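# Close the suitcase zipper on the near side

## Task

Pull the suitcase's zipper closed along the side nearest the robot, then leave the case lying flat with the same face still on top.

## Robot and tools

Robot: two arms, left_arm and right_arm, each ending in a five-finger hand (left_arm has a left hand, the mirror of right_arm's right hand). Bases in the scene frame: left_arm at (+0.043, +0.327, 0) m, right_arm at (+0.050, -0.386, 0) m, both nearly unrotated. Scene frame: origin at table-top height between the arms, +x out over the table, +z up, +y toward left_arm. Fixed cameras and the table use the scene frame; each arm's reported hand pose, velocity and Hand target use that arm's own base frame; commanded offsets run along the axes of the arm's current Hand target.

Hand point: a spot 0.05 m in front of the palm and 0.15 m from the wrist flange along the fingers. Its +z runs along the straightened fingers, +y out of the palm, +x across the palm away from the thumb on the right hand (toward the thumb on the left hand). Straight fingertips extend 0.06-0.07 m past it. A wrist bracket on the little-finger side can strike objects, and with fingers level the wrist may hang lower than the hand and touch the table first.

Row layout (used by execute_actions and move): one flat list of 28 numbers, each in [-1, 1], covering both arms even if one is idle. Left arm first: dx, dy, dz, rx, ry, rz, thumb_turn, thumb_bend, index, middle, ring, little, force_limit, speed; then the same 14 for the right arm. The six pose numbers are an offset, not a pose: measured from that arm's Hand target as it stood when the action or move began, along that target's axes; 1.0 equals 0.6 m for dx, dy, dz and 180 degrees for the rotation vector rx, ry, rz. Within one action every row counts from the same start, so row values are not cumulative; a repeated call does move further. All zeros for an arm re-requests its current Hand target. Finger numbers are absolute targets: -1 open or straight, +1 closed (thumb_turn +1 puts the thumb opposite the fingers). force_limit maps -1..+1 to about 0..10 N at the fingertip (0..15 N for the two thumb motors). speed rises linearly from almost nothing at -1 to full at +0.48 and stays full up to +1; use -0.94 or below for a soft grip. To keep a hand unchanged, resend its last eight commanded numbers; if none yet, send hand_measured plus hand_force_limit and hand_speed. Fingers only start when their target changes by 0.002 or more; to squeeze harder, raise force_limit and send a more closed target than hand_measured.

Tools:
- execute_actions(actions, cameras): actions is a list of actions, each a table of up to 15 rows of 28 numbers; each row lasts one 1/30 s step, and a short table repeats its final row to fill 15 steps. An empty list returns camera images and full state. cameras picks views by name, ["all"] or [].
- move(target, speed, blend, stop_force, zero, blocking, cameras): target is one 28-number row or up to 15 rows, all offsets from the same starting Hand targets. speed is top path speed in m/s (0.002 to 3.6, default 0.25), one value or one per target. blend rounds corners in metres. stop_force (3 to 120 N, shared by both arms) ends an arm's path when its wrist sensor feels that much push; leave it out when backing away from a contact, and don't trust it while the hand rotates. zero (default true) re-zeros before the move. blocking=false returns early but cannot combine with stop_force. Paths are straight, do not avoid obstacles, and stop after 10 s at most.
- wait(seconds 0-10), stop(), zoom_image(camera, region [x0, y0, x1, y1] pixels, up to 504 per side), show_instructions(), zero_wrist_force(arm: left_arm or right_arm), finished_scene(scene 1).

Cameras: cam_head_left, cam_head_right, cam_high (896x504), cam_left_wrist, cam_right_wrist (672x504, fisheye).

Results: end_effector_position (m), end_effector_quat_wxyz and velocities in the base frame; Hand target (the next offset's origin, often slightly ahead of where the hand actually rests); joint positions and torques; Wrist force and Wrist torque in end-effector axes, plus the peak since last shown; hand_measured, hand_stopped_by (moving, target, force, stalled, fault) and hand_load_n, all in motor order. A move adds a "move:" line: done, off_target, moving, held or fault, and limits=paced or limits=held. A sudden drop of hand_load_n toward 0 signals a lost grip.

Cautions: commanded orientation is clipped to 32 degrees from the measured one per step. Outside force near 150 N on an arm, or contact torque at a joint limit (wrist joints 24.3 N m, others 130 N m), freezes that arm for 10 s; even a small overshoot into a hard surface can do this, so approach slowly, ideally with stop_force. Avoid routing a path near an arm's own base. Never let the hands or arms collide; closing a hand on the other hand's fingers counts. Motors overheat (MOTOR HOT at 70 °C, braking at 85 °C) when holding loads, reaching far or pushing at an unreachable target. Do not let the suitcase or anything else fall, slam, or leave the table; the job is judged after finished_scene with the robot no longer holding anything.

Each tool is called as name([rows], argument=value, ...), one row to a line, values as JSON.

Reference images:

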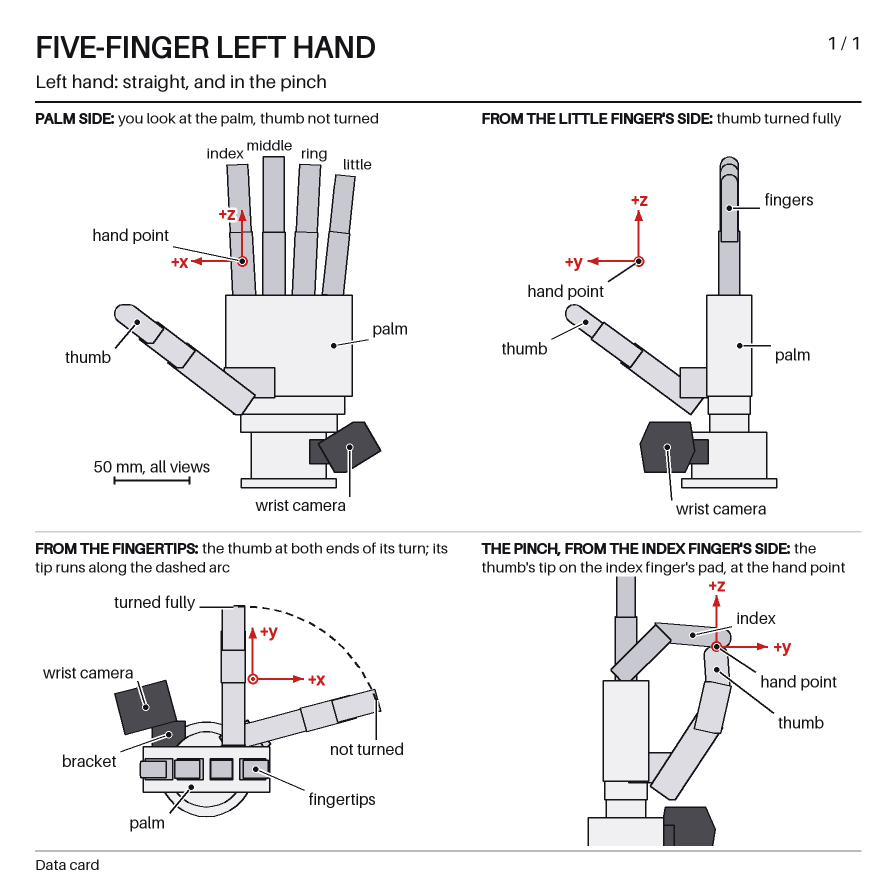

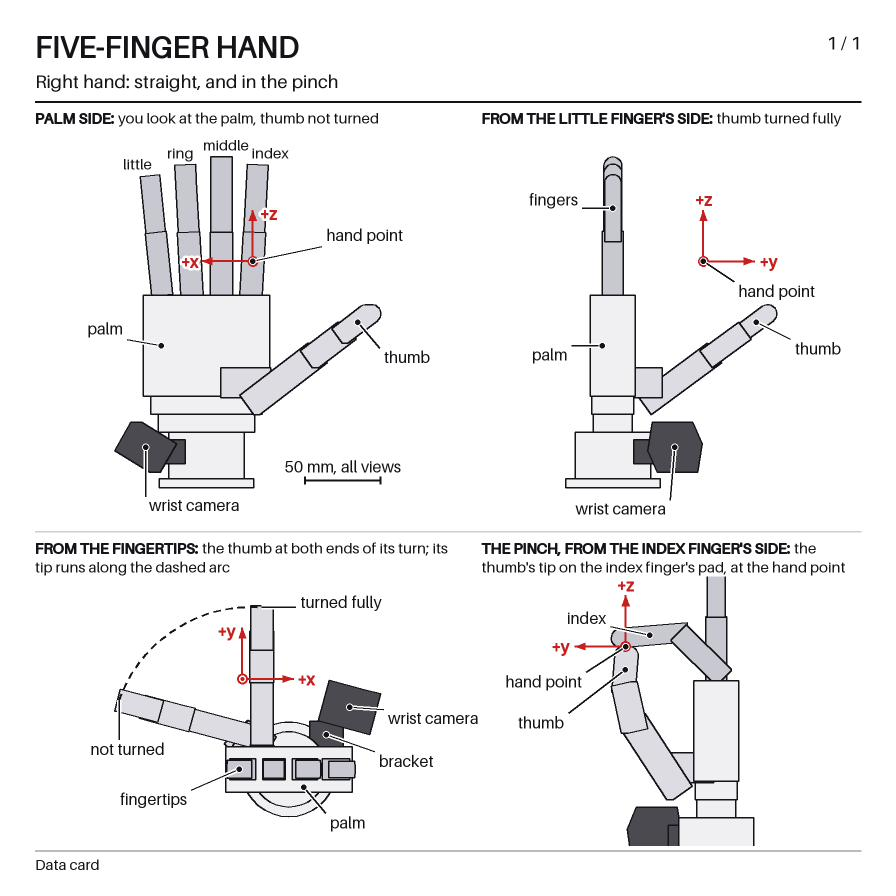

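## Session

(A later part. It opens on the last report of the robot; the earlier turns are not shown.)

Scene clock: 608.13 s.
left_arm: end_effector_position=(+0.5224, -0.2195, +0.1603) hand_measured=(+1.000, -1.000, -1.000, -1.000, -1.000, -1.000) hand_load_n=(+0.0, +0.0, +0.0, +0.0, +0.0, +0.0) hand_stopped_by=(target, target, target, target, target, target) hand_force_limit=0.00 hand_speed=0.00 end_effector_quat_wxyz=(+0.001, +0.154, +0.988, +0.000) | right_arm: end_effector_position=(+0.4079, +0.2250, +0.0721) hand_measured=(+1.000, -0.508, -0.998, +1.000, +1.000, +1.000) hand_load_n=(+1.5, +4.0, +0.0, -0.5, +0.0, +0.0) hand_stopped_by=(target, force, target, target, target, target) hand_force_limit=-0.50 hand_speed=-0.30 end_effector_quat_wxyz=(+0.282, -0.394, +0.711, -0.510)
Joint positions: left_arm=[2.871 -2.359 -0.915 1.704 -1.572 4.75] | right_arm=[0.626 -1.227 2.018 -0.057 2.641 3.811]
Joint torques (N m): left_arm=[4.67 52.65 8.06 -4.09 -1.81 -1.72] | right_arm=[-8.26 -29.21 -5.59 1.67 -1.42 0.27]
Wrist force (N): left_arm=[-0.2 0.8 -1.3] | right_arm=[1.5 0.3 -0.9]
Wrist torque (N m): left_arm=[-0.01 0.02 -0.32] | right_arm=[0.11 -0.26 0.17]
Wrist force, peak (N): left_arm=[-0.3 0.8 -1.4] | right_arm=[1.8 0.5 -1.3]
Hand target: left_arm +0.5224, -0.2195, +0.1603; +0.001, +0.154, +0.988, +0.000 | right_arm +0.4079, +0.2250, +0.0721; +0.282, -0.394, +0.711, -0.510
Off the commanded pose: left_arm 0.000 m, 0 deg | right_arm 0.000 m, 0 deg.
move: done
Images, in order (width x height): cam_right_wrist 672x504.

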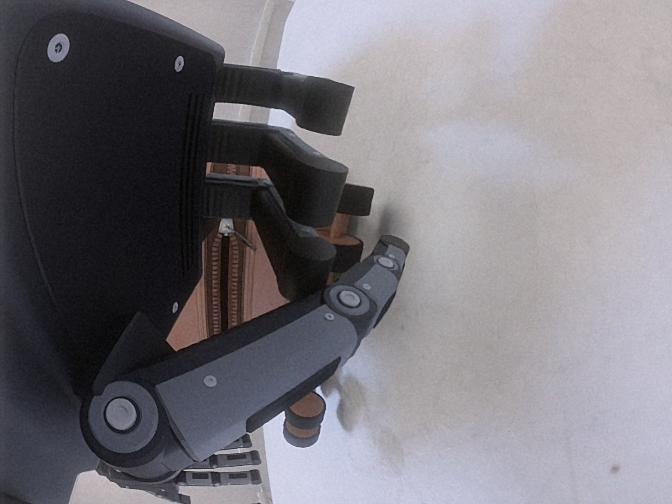

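execute_actions(actions=[], cameras=["all"])

Scene clock: 609.97 s.
left_arm: end_effector_position=(+0.5224, -0.2195, +0.1603) hand_measured=(+1.000, -1.000, -1.000, -1.000, -1.000, -1.000) hand_load_n=(+0.0, +0.0, +0.0, +0.0, +0.0, +0.0) hand_stopped_by=(target, target, target, target, target, target) hand_force_limit=0.00 hand_speed=0.00 end_effector_quat_wxyz=(+0.001, +0.154, +0.988, +0.000) | right_arm: end_effector_position=(+0.4079, +0.2250, +0.0721) hand_measured=(+1.000, -0.508, -0.998, +1.000, +1.000, +1.000) hand_load_n=(+1.0, +4.0, -0.5, -0.5, +0.0, +0.0) hand_stopped_by=(target, force, target, target, target, target) hand_force_limit=-0.50 hand_speed=-0.30 end_effector_quat_wxyz=(+0.282, -0.394, +0.711, -0.510)
Joint positions: left_arm=[2.871 -2.359 -0.915 1.704 -1.572 4.75] | right_arm=[0.626 -1.227 2.018 -0.057 2.641 3.812]
Joint velocities: within noise
Joint torques (N m): left_arm=[3.11 52.26 9.11 -4.16 -1.93 -1.75] | right_arm=[-8.43 -34.44 -2.88 2.67 -0.16 1.84]
Wrist force (N): left_arm=[-0.3 0.7 -1.2] | right_arm=[1.6 0.4 -1.1]
Wrist torque (N m): left_arm=[-0.02 0.04 -0.33] | right_arm=[0.14 -0.27 0.19]
Wrist force, peak (N): left_arm=[-0.2 0.7 -1.5] | right_arm=[1.6 0.4 -1.2]
Hand target: left_arm +0.5224, -0.2195, +0.1603; +0.001, +0.154, +0.988, +0.000 | right_arm +0.4079, +0.2250, +0.0721; +0.282, -0.394, +0.711, -0.510
Off the commanded pose: left_arm 0.000 m, 0 deg | right_arm 0.000 m, 0 deg.

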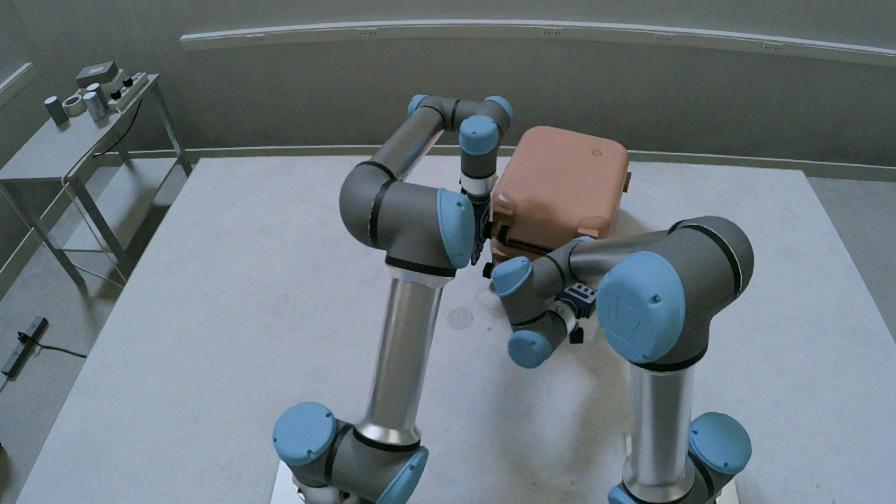

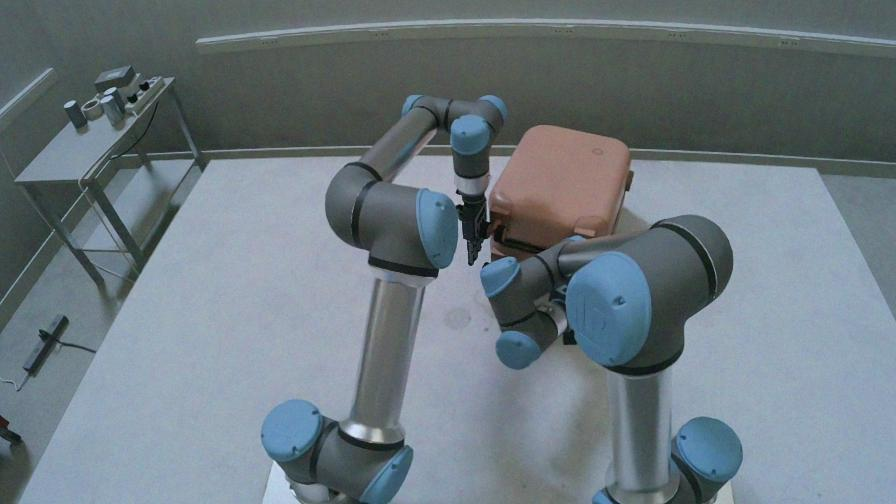

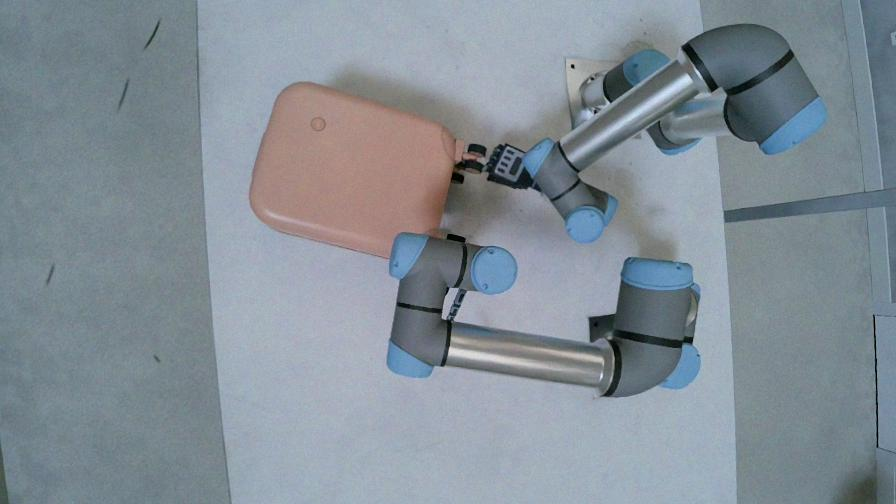

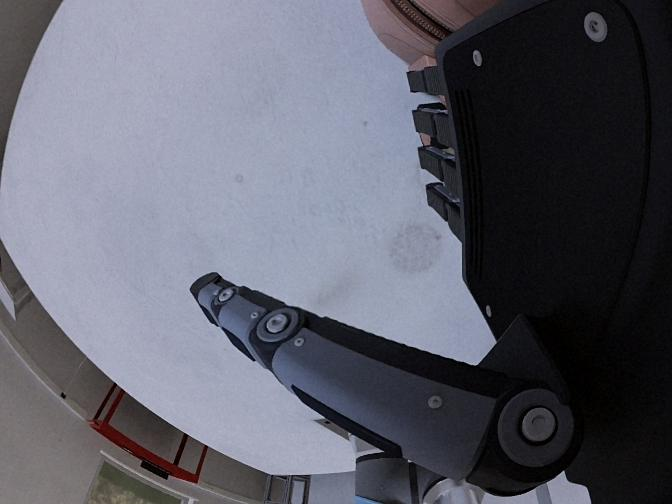

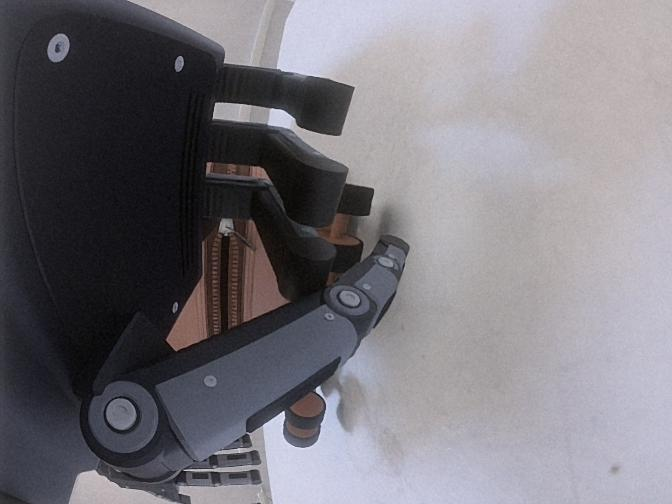

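zoom_image(camera="cam_right_wrist", region=[170, 150, 330, 350])

zoom_image(camera="cam_high", region=[380, 110, 540, 270])

Scaled by 2.520 from the camera's 672x504 image, which has a finer 960x720 frame.

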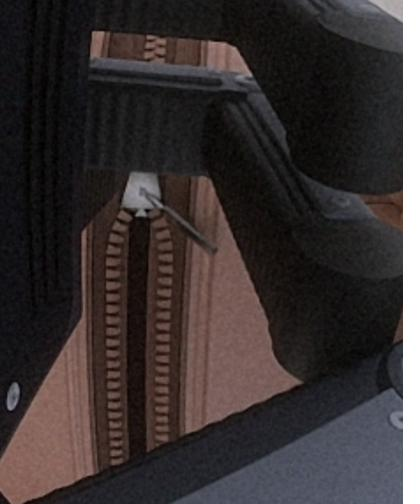

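Scaled by 3.150 from the camera's 896x504 image, which has a finer 1280x720 frame.

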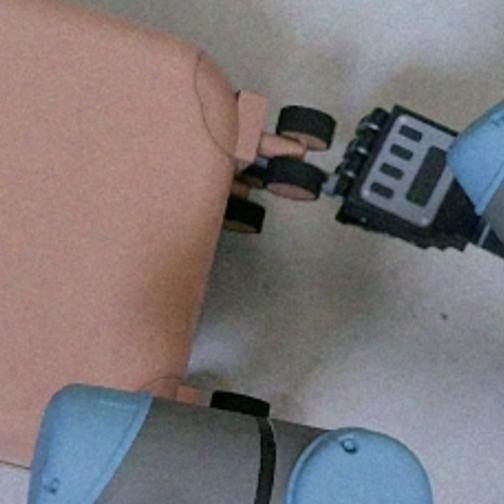

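move(target=[0, -0.04, 0, 0, 0, 0, 1, -1, -1, -1, -1, -1, 0, 0, -0.0232, -0.0137, 0.0405, 0, 0, 0, 1, 1, -0.998, 1, 1, 1, -0.5, -0.3], speed=0.03, stop_force=4, cameras=["cam_right_wrist"])

Scene clock: 613.47 s.
left_arm: end_effector_position=(+0.5151, -0.2423, +0.1603) hand_measured=(+1.000, -1.000, -1.000, -1.000, -1.000, -1.000) hand_load_n=(+0.0, +0.0, +0.0, +0.0, +0.5, +0.0) hand_stopped_by=(target, target, target, target, target, target) hand_force_limit=0.00 hand_speed=0.00 end_effector_quat_wxyz=(+0.001, +0.154, +0.988, +0.000) | right_arm: end_effector_position=(+0.4370, +0.2232, +0.0721) hand_measured=(+1.000, -0.508, -0.998, +1.000, +1.000, +1.000) hand_load_n=(+1.5, +4.0, +0.0, -0.5, +0.5, +0.0) hand_stopped_by=(target, force, target, target, target, target) hand_force_limit=-0.50 hand_speed=-0.30 end_effector_quat_wxyz=(+0.282, -0.394, +0.711, -0.510)
Joint positions: left_arm=[2.83 -2.373 -0.889 1.693 -1.572 4.71] | right_arm=[0.576 -1.211 1.982 -0.092 2.603 3.746]
Joint torques (N m): left_arm=[11.6 58.17 4.47 -0.51 1.36 2.02] | right_arm=[7.55 -34.48 -2.61 2.58 3.54 1.7]
Wrist force (N): left_arm=[0.5 1.6 -1.4] | right_arm=[1.1 0.5 -1.2]
Wrist torque (N m): left_arm=[0.02 0.02 -0.19] | right_arm=[0.15 -0.20 0.12]
Wrist force, peak (N): left_arm=[2.2 4.2 -1.3] | right_arm=[1.7 0.2 -1.3]
Hand target: left_arm +0.5151, -0.2423, +0.1603; +0.001, +0.154, +0.988, +0.000 | right_arm +0.4370, +0.2232, +0.0721; +0.282, -0.394, +0.711, -0.510
Off the commanded pose: left_arm 0.000 m, 0 deg | right_arm 0.000 m, 0 deg.
move: done
Images, in order (width x height): cam_right_wrist 672x504.

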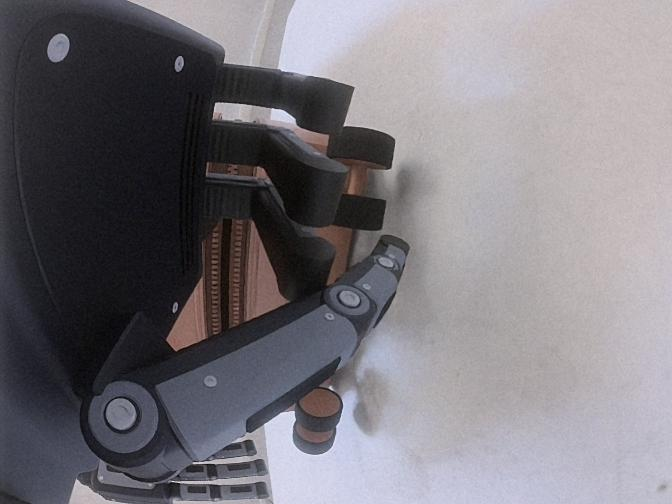

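zoom_image(camera="cam_right_wrist", region=[170, 150, 330, 350])

wait(seconds=0, cameras=["cam_high"])

zoom_image(camera="cam_high", region=[380, 110, 540, 270])

Scaled by 2.520 from the camera's 672x504 image, which has a finer 960x720 frame.

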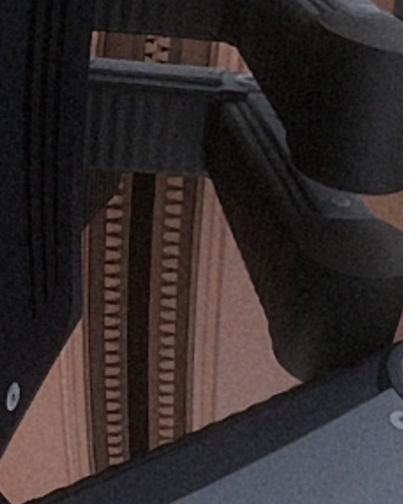

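Scene clock: 614.00 s.
left_arm: end_effector_position=(+0.5151, -0.2423, +0.1603) hand_measured=(+1.000, -1.000, -1.000, -1.000, -1.000, -1.000) hand_load_n=(+0.0, +0.0, +0.0, +0.5, +0.0, +0.0) hand_stopped_by=(target, target, target, target, target, target) hand_force_limit=0.00 hand_speed=0.00 end_effector_quat_wxyz=(+0.001, +0.154, +0.988, +0.000) | right_arm: end_effector_position=(+0.4370, +0.2232, +0.0721) hand_measured=(+1.000, -0.508, -0.998, +1.000, +1.000, +1.000) hand_load_n=(+1.0, +4.0, +0.0, -1.0, +0.0, +0.0) hand_stopped_by=(target, force, target, target, target, target) hand_force_limit=-0.50 hand_speed=-0.30 end_effector_quat_wxyz=(+0.282, -0.394, +0.711, -0.510)
Joint positions: left_arm=[2.83 -2.373 -0.889 1.693 -1.572 4.71] | right_arm=[0.576 -1.211 1.982 -0.092 2.603 3.746]
Joint torques (N m): left_arm=[11.31 58.04 4.4 -0.52 0.61 1.98] | right_arm=[6.76 -34.72 -3.66 2.63 3.31 1.74]
Wrist force (N): left_arm=[1.0 1.5 -1.5] | right_arm=[1.4 0.4 -1.3]
Wrist torque (N m): left_arm=[0.02 -0.06 -0.15] | right_arm=[0.16 -0.24 0.14]
Wrist force, peak (N): left_arm=[1.1 1.8 -1.7] | right_arm=[1.7 0.2 -1.2]
Hand target: left_arm +0.5151, -0.2423, +0.1603; +0.001, +0.154, +0.988, +0.000 | right_arm +0.4370, +0.2232, +0.0721; +0.282, -0.394, +0.711, -0.510
Off the commanded pose: left_arm 0.000 m, 0 deg | right_arm 0.000 m, 0 deg.
Images, in order (width x height): cam_high 896x504.

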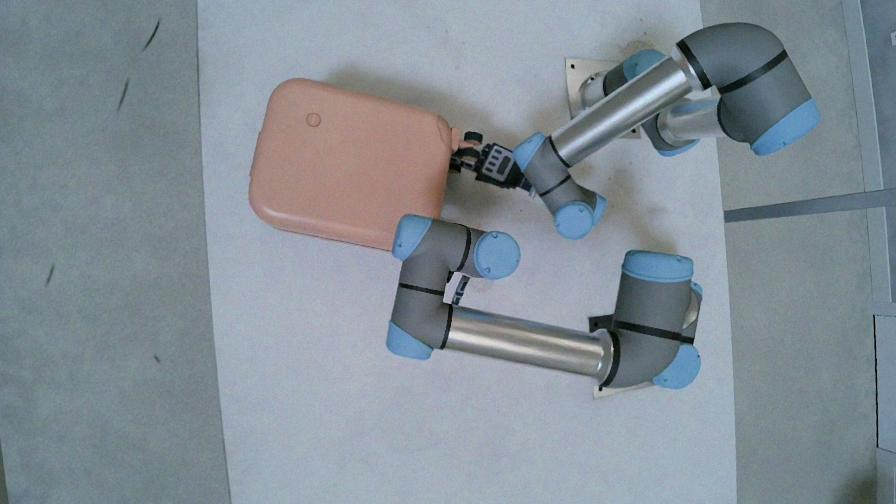

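Scaled by 3.150 from the camera's 896x504 image, which has a finer 1280x720 frame.

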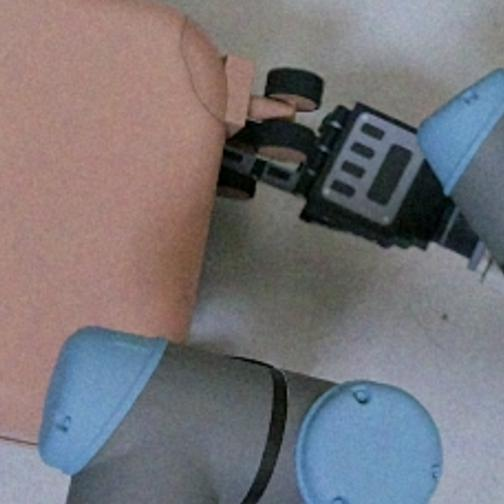

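move(target=[0, 0, 0, 0, 0, 0, 1, -1, -1, -1, -1, -1, 0, 0, 0.0129, 0.0155, -0.0458, 0, 0, 0, 1, 1, -0.998, 1, 1, 1, -0.5, -0.3], speed=0.05, cameras=["cam_right_wrist", "cam_high"])

zoom_image(camera="cam_right_wrist", region=[170, 150, 330, 350])

zoom_image(camera="cam_high", region=[230, 60, 550, 280])

Scene clock: 625.37 s.
left_arm: end_effector_position=(+0.5151, -0.2423, +0.1603) hand_measured=(+1.000, -1.000, -1.000, -1.000, -1.000, -1.000) hand_load_n=(+0.0, +0.0, +0.0, +0.0, +0.0, +0.0) hand_stopped_by=(target, target, target, target, target, target) hand_force_limit=0.00 hand_speed=0.00 end_effector_quat_wxyz=(+0.001, +0.154, +0.988, +0.000) | right_arm: end_effector_position=(+0.4082, +0.2319, +0.0720) hand_measured=(+1.000, -0.508, -0.998, +1.000, +1.000, +1.000) hand_load_n=(+1.5, +3.5, +0.0, -0.5, +0.0, +0.0) hand_stopped_by=(target, force, target, target, target, target) hand_force_limit=-0.50 hand_speed=-0.30 end_effector_quat_wxyz=(+0.282, -0.394, +0.711, -0.510)
Joint positions: left_arm=[2.83 -2.373 -0.889 1.693 -1.572 4.71] | right_arm=[0.641 -1.21 1.998 -0.033 2.653 3.833]
Joint torques (N m): left_arm=[11.39 57.54 5.44 -1.07 -1.28 1.9] | right_arm=[-7.84 -19.88 -25.29 0.24 -1.65 -1.29]
Wrist force (N): left_arm=[0.8 1.4 -1.4] | right_arm=[1.4 0.3 -0.8]
Wrist torque (N m): left_arm=[0.00 -0.03 -0.16] | right_arm=[0.10 -0.26 0.15]
Wrist force, peak (N): left_arm=[0.9 1.7 -1.6] | right_arm=[1.6 0.3 -1.5]
Hand target: left_arm +0.5151, -0.2423, +0.1603; +0.001, +0.154, +0.988, +0.000 | right_arm +0.4083, +0.2320, +0.0721; +0.282, -0.394, +0.711, -0.510
Off the commanded pose: left_arm 0.000 m, 0 deg | right_arm 0.000 m, 0 deg.
move: done
Images, in order (width x height): cam_high 896x504, cam_right_wrist 672x504.

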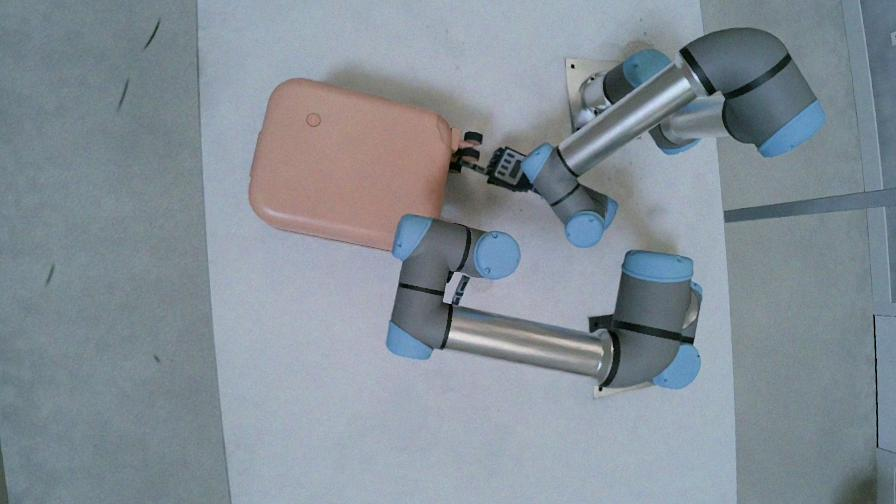

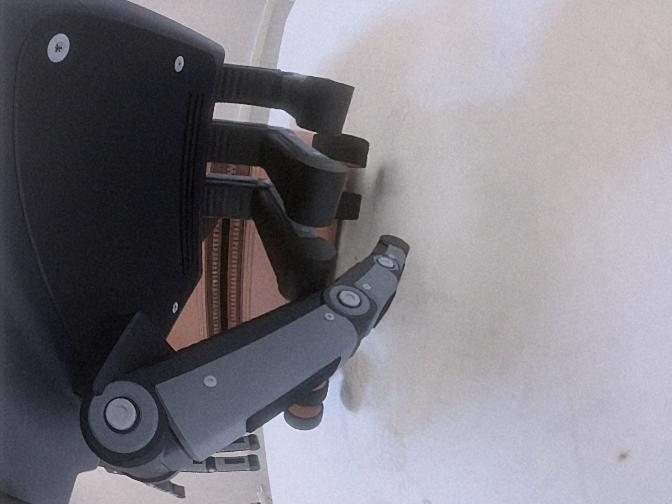

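Scaled by 2.520 from the camera's 672x504 image, which has a finer 960x720 frame.

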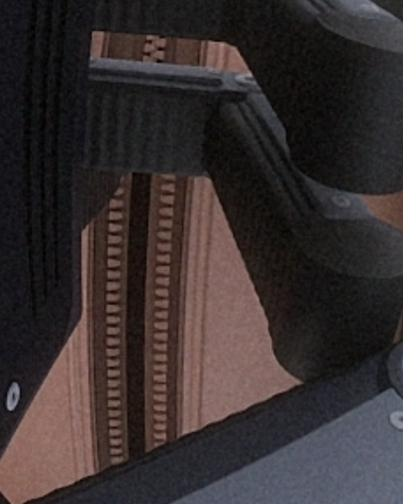

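Scaled by 1.575 from the camera's 896x504 image, which has a finer 1280x720 frame.

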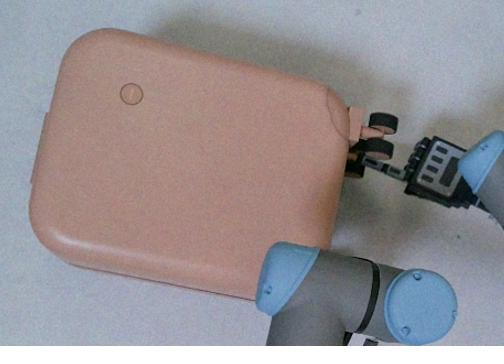

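move(target=[0, 0, 0, 0, 0, 0, 1, -1, -1, -1, -1, -1, 0, 0, 0.0268, -0.0183, 0.0540, 0, 0, 0, 1, 1, -0.998, 1, 1, 1, -0.5, -0.3], speed=0.05, cameras=["cam_right_wrist", "cam_high"])

zoom_image(camera="cam_right_wrist", region=[170, 150, 330, 350])

zoom_image(camera="cam_high", region=[380, 110, 540, 270])

Scene clock: 631.23 s.
left_arm: end_effector_position=(+0.5151, -0.2423, +0.1603) hand_measured=(+1.000, -1.000, -1.000, -1.000, -1.000, -1.000) hand_load_n=(+0.0, +0.0, +0.0, +0.0, +0.0, +0.0) hand_stopped_by=(target, target, target, target, target, target) hand_force_limit=0.00 hand_speed=0.00 end_effector_quat_wxyz=(+0.001, +0.154, +0.988, +0.000) | right_arm: end_effector_position=(+0.4287, +0.2002, +0.0721) hand_measured=(+1.000, -0.508, -0.998, +1.000, +1.000, +1.000) hand_load_n=(+1.0, +4.0, -0.5, -1.0, +0.0, +0.0) hand_stopped_by=(target, force, target, target, target, target) hand_force_limit=-0.50 hand_speed=-0.30 end_effector_quat_wxyz=(+0.282, -0.394, +0.711, -0.509)
Joint positions: left_arm=[2.83 -2.373 -0.889 1.693 -1.572 4.71] | right_arm=[0.534 -1.268 2.058 -0.153 2.569 3.697]
Joint torques (N m): left_arm=[11.12 58.01 6.94 -1.66 -1.21 1.92] | right_arm=[7.06 -13.93 -24.97 2.62 3.37 1.83]
Wrist force (N): left_arm=[0.9 1.4 -1.7] | right_arm=[1.5 0.4 -1.4]
Wrist torque (N m): left_arm=[0.02 -0.05 -0.15] | right_arm=[0.14 -0.25 0.12]
Wrist force, peak (N): left_arm=[1.0 1.9 -1.5] | right_arm=[1.7 0.4 -1.3]
Hand target: left_arm +0.5151, -0.2423, +0.1603; +0.001, +0.154, +0.988, +0.000 | right_arm +0.4288, +0.2002, +0.0721; +0.282, -0.394, +0.711, -0.510
Off the commanded pose: left_arm 0.000 m, 0 deg | right_arm 0.000 m, 0 deg.
move: done
Images, in order (width x height): cam_high 896x504, cam_right_wrist 672x504.

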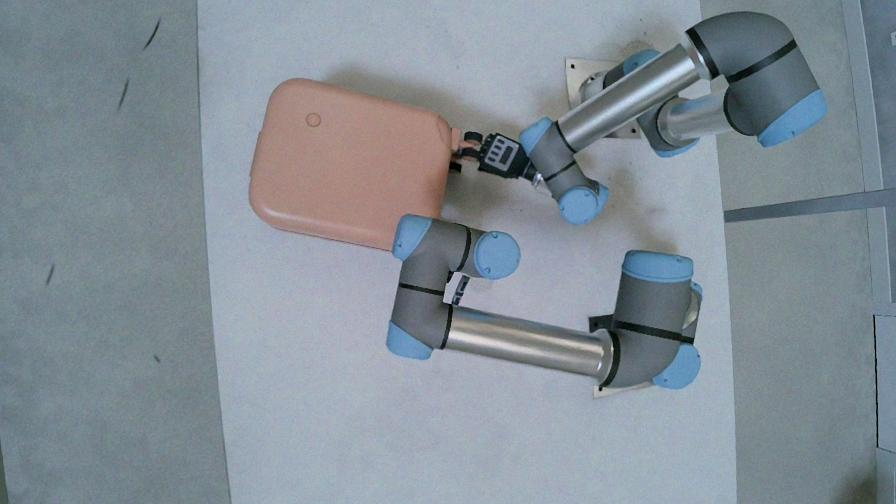

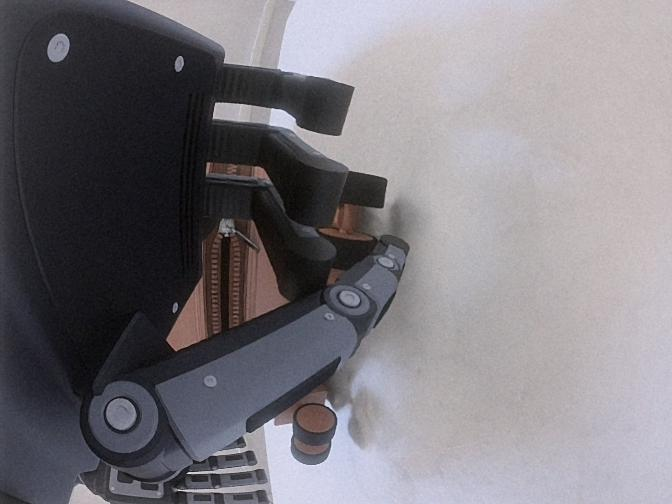

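Scaled by 2.520 from the camera's 672x504 image, which has a finer 960x720 frame.

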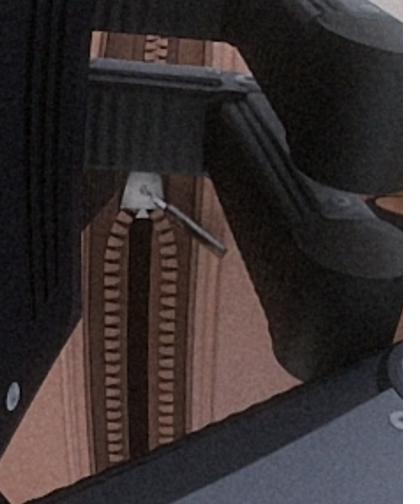

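Scaled by 3.150 from the camera's 896x504 image, which has a finer 1280x720 frame.

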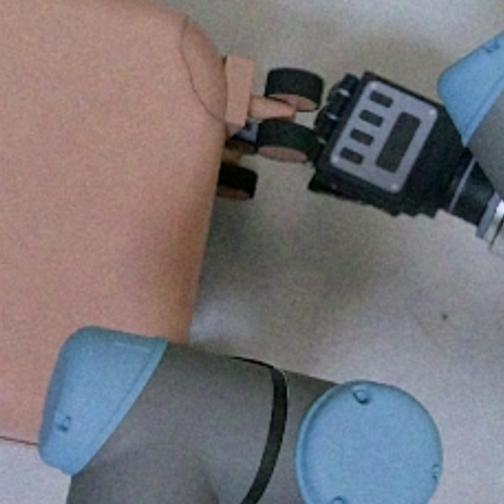

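move(target=[0, 0, 0, 0, 0, 0, 1, -1, -1, -1, -1, -1, 0, 0, -0.0102, -0.0102, 0.0301, 0, 0, 0, 1, 1, -0.998, 1, 1, 1, -0.5, -0.3], speed=0.015, stop_force=3, cameras=["cam_right_wrist"])

zoom_image(camera="cam_right_wrist", region=[170, 150, 330, 350])

Scene clock: 633.70 s.
left_arm: end_effector_position=(+0.5151, -0.2423, +0.1603) hand_measured=(+1.000, -1.000, -1.000, -1.000, -1.000, -1.000) hand_load_n=(+0.0, +0.0, +0.0, +0.0, +0.0, +0.0) hand_stopped_by=(target, target, target, target, target, target) hand_force_limit=0.00 hand_speed=0.00 end_effector_quat_wxyz=(+0.001, +0.154, +0.988, +0.000) | right_arm: end_effector_position=(+0.4407, +0.1972, +0.0721) hand_measured=(+1.000, -0.508, -0.998, +1.000, +1.000, +1.000) hand_load_n=(+1.0, +4.0, -1.0, -0.5, +0.5, +0.0) hand_stopped_by=(target, force, target, target, target, target) hand_force_limit=-0.50 hand_speed=-0.30 end_effector_quat_wxyz=(+0.282, -0.394, +0.711, -0.510)
Joint positions: left_arm=[2.83 -2.373 -0.889 1.693 -1.572 4.71] | right_arm=[0.509 -1.264 2.046 -0.168 2.549 3.671]
Joint torques (N m): left_arm=[11.53 57.81 7.29 -2 -1.22 1.87] | right_arm=[7.67 -32.35 -4.71 2.05 2.92 -0.43]
Wrist force (N): left_arm=[0.8 1.4 -1.5] | right_arm=[3.0 1.2 -2.7]
Wrist torque (N m): left_arm=[0.01 -0.03 -0.16] | right_arm=[0.23 -0.18 0.24]
Wrist force, peak (N): left_arm=[1.1 1.7 -1.7] | right_arm=[3.7 2.1 -5.4]
Hand target: left_arm +0.5151, -0.2423, +0.1603; +0.001, +0.154, +0.988, +0.000 | right_arm +0.4407, +0.1972, +0.0721; +0.282, -0.394, +0.711, -0.510 (not the last commanded pose)
Off the commanded pose: left_arm 0.000 m, 0 deg | right_arm 0.008 m, 0 deg.
move: contact (right_arm)
Images, in order (width x height): cam_right_wrist 672x504.

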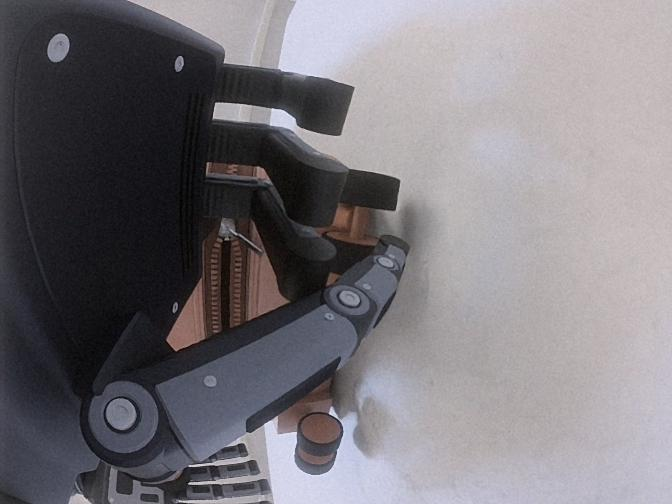

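Scaled by 2.520 from the camera's 672x504 image, which has a finer 960x720 frame.

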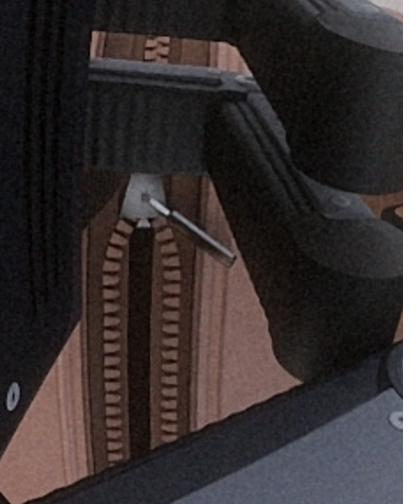

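move([
  [0, 0, 0, 0, 0, 0, 1, -1, -1, -1, -1, -1, 0, 0, -0.0135, 0.0019, -0.0058, 0, 0, 0, 1, 1, -0.998, 1, 1, 1, -0.5, -0.3],
  [0, 0, 0, 0, 0, 0, 1, -1, -1, -1, -1, -1, 0, 0, -0.0283, 0.0037, -0.0108, 0, 0, 0, 1, 1, -0.998, 1, 1, 1, -0.5, -0.3],
  [0, 0, 0, 0, 0, 0, 1, -1, -1, -1, -1, -1, 0, 0, -0.0758, 0.0086, -0.0254, 0, 0, 0, 1, 1, -0.998, 1, 1, 1, -0.5, -0.3],
], speed=0.015, blend=0.002, stop_force=32, cameras=["cam_right_wrist", "cam_high"])

zoom_image(camera="cam_right_wrist", region=[170, 150, 330, 350])

Scene clock: 638.77 s.
left_arm: end_effector_position=(+0.5151, -0.2423, +0.1603) hand_measured=(+1.000, -1.000, -1.000, -1.000, -1.000, -1.000) hand_load_n=(+0.0, +0.0, +0.0, +0.0, +0.0, +0.0) hand_stopped_by=(target, target, target, target, target, target) hand_force_limit=0.00 hand_speed=0.00 end_effector_quat_wxyz=(+0.001, +0.154, +0.988, +0.000) | right_arm: end_effector_position=(+0.4512, +0.2443, +0.0721) hand_measured=(+1.000, -0.508, -0.998, +1.000, +1.000, +1.000) hand_load_n=(+1.0, +4.0, +0.0, -1.0, +0.0, +0.0) hand_stopped_by=(target, force, target, target, target, target) hand_force_limit=-0.50 hand_speed=-0.30 end_effector_quat_wxyz=(+0.282, -0.394, +0.711, -0.510)
Joint positions: left_arm=[2.83 -2.373 -0.889 1.693 -1.572 4.71] | right_arm=[0.602 -1.155 1.9 -0.039 2.623 3.778]
Joint torques (N m): left_arm=[-15.91 55.04 7.83 -2.67 3.89 1.78] | right_arm=[-6.03 -37.15 -6.86 -1.42 -3.8 -1.31]
Wrist force (N): left_arm=[-0.9 8.6 -2.0] | right_arm=[9.5 0.1 -1.8]
Wrist torque (N m): left_arm=[0.24 -0.05 -0.64] | right_arm=[0.12 0.29 0.58]
Wrist force, peak (N): left_arm=[-1.3 17.4 -2.5] | right_arm=[23.1 1.1 2.7]
Hand target: left_arm +0.5151, -0.2423, +0.1603; +0.001, +0.154, +0.988, +0.000 | right_arm +0.4512, +0.2443, +0.0721; +0.282, -0.394, +0.711, -0.510
Off the commanded pose: left_arm 0.000 m, 0 deg | right_arm 0.000 m, 0 deg.
move: done
Images, in order (width x height): cam_high 896x504, cam_right_wrist 672x504.

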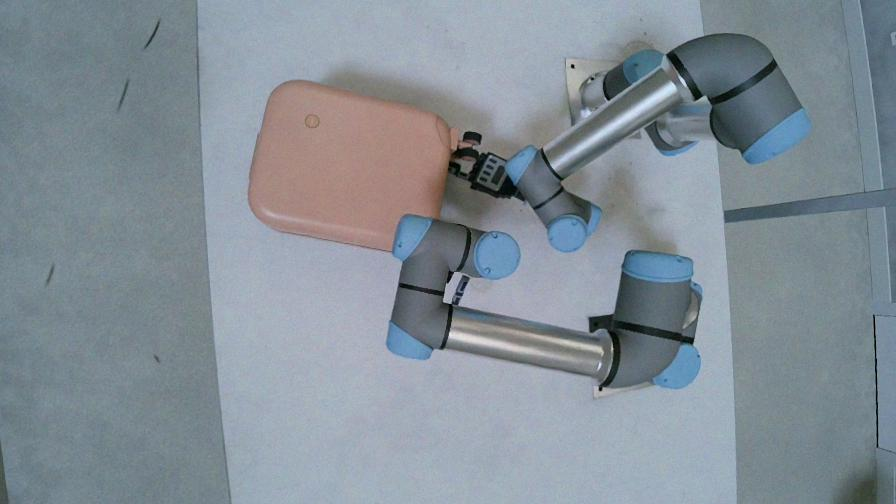

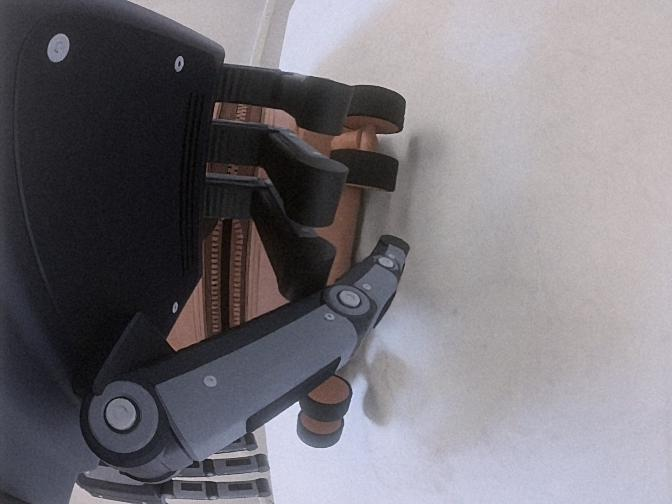

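Scaled by 2.520 from the camera's 672x504 image, which has a finer 960x720 frame.

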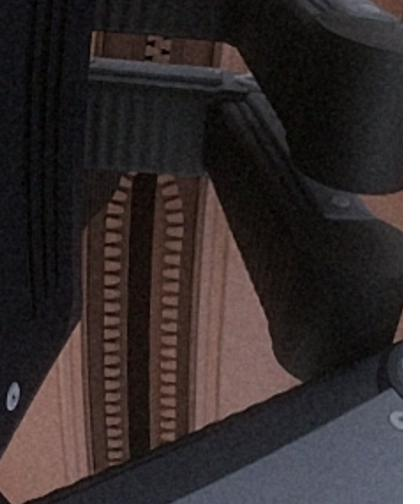

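move(target=[0, 0, 0, 0, 0, 0, 1, -1, -1, -1, -1, -1, 0, 0, -0.0793, 0.0082, -0.0233, 0, 0, 0, 1, 1, -0.998, 1, 1, 1, -0.5, -0.3], speed=0.015, stop_force=32, zero=false, cameras=["cam_right_wrist", "cam_high"])

zoom_image(camera="cam_right_wrist", region=[170, 150, 330, 350])

zoom_image(camera="cam_high", region=[380, 110, 540, 270])

Scene clock: 643.90 s.
left_arm: end_effector_position=(+0.5151, -0.2423, +0.1603) hand_measured=(+1.000, -1.000, -1.000, -1.000, -1.000, -1.000) hand_load_n=(+0.0, +0.0, +0.0, +0.0, +0.0, +0.0) hand_stopped_by=(target, target, target, target, target, target) hand_force_limit=0.00 hand_speed=0.00 end_effector_quat_wxyz=(+0.001, +0.154, +0.988, +0.000) | right_arm: end_effector_position=(+0.4639, +0.2925, +0.0719) hand_measured=(+1.000, -0.508, -0.998, +1.000, +1.000, +1.000) hand_load_n=(+1.0, +4.0, +0.5, -0.5, +0.5, +0.0) hand_stopped_by=(target, force, target, target, target, target) hand_force_limit=-0.50 hand_speed=-0.30 end_effector_quat_wxyz=(+0.282, -0.394, +0.711, -0.510)
Joint positions: left_arm=[2.83 -2.373 -0.889 1.693 -1.572 4.71] | right_arm=[0.676 -1.043 1.736 0.107 2.677 3.886]
Joint torques (N m): left_arm=[-8.85 50.17 8.86 -3.44 3.75 1.74] | right_arm=[-5.28 -41.11 -7.91 -2.22 -4.6 -1.16]
Wrist force (N): left_arm=[-2.5 9.4 -1.8] | right_arm=[15.2 0.4 -5.0]
Wrist torque (N m): left_arm=[0.27 0.03 -0.79] | right_arm=[0.38 0.64 0.94]
Wrist force, peak (N): left_arm=[-2.0 9.9 -1.8] | right_arm=[17.0 0.5 -4.2]
Hand target: left_arm +0.5151, -0.2423, +0.1603; +0.001, +0.154, +0.988, +0.000 | right_arm +0.4639, +0.2925, +0.0719; +0.282, -0.394, +0.711, -0.510
Off the commanded pose: left_arm 0.000 m, 0 deg | right_arm 0.000 m, 0 deg.
move: done
Images, in order (width x height): cam_high 896x504, cam_right_wrist 672x504.

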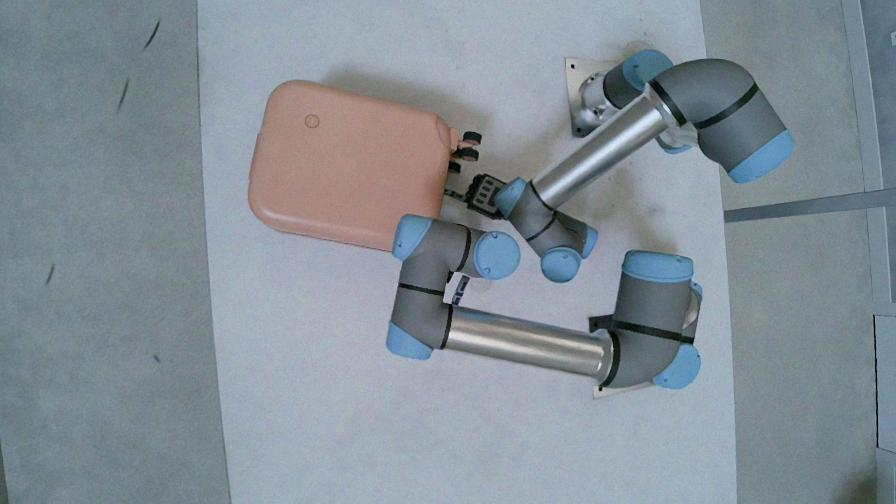

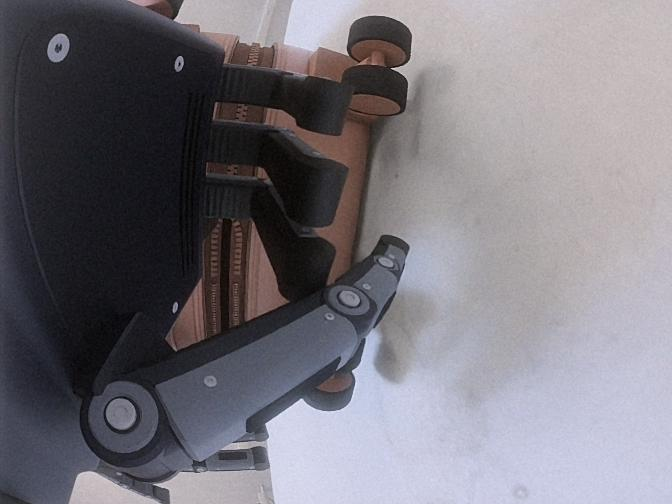

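Scaled by 2.520 from the camera's 672x504 image, which has a finer 960x720 frame.

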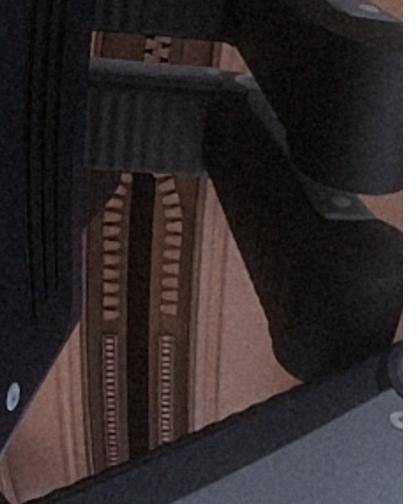

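Scaled by 3.150 from the camera's 896x504 image, which has a finer 1280x720 frame.

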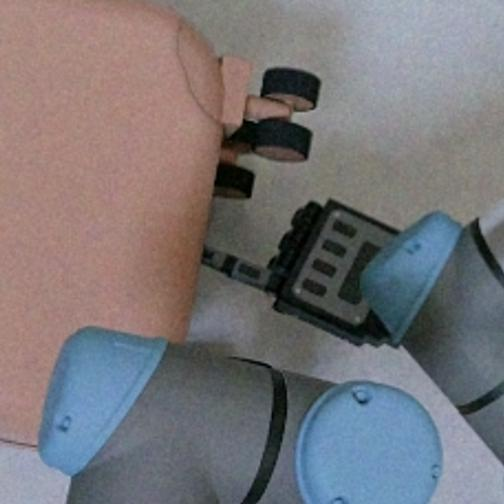

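move(target=[0, 0, 0, 0, 0, 0, 1, -1, -1, -1, -1, -1, 0, 0, -0.0476, 0.0049, -0.0150, 0, 0, 0, 1, 1, -0.998, 1, 1, 1, -0.5, -0.3], speed=0.015, stop_force=32, zero=false, cameras=["cam_right_wrist", "cam_high"])

zoom_image(camera="cam_right_wrist", region=[170, 150, 330, 350])

Scene clock: 647.50 s.
left_arm: end_effector_position=(+0.5151, -0.2423, +0.1603) hand_measured=(+1.000, -1.000, -1.000, -1.000, -1.000, -1.000) hand_load_n=(+0.0, +0.0, +0.0, +0.0, +0.0, +0.0) hand_stopped_by=(target, target, target, target, target, target) hand_force_limit=0.00 hand_speed=0.00 end_effector_quat_wxyz=(+0.001, +0.154, +0.988, +0.000) | right_arm: end_effector_position=(+0.4710, +0.3217, +0.0720) hand_measured=(+1.000, -0.508, -0.998, +1.000, +1.000, +1.000) hand_load_n=(+1.0, +4.0, +0.5, -0.5, +0.5, +0.0) hand_stopped_by=(target, force, target, target, target, target) hand_force_limit=-0.50 hand_speed=-0.30 end_effector_quat_wxyz=(+0.282, -0.394, +0.711, -0.510)
Joint positions: left_arm=[2.83 -2.373 -0.889 1.693 -1.572 4.71] | right_arm=[0.715 -0.975 1.632 0.203 2.703 3.952]
Joint torques (N m): left_arm=[-3.58 47.71 9.51 -3.88 3.66 1.61] | right_arm=[-6.79 -43.81 -6.7 -1.03 -3.49 -1.4]
Wrist force (N): left_arm=[-2.6 9.9 -1.8] | right_arm=[10.7 0.2 -3.0]
Wrist torque (N m): left_arm=[0.30 0.02 -0.82] | right_arm=[0.26 0.44 0.67]
Wrist force, peak (N): left_arm=[-3.0 10.1 -1.7] | right_arm=[17.9 0.0 -4.1]
Hand target: left_arm +0.5151, -0.2423, +0.1603; +0.001, +0.154, +0.988, +0.000 | right_arm +0.4710, +0.3217, +0.0720; +0.282, -0.394, +0.711, -0.510
Off the commanded pose: left_arm 0.000 m, 0 deg | right_arm 0.000 m, 0 deg.
move: done
Images, in order (width x height): cam_high 896x504, cam_right_wrist 672x504.

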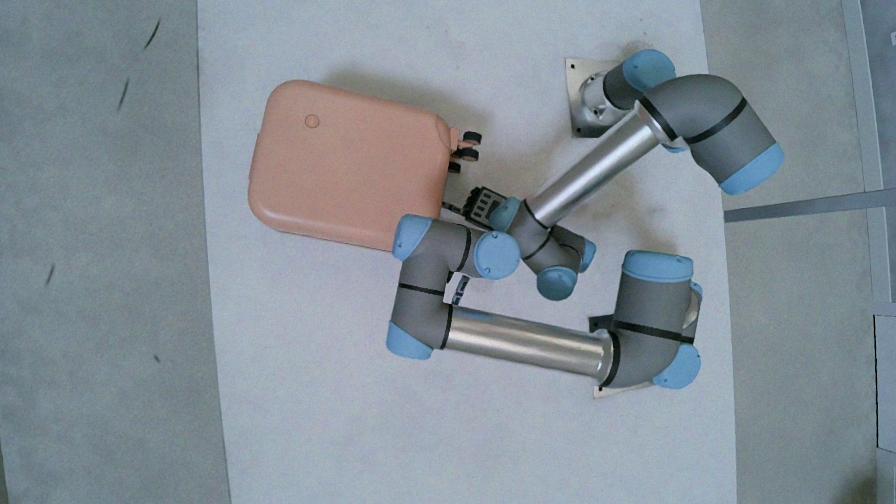

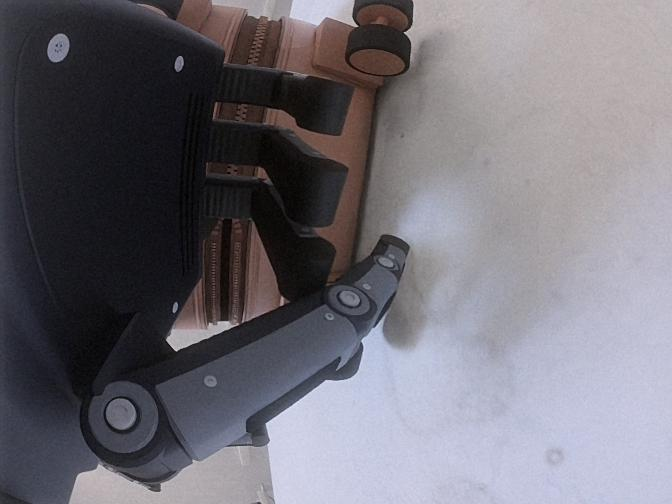

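Scaled by 2.520 from the camera's 672x504 image, which has a finer 960x720 frame.

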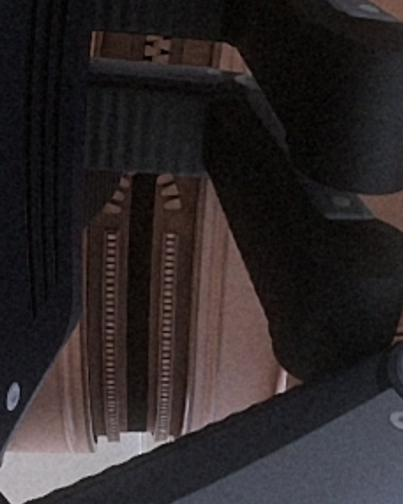

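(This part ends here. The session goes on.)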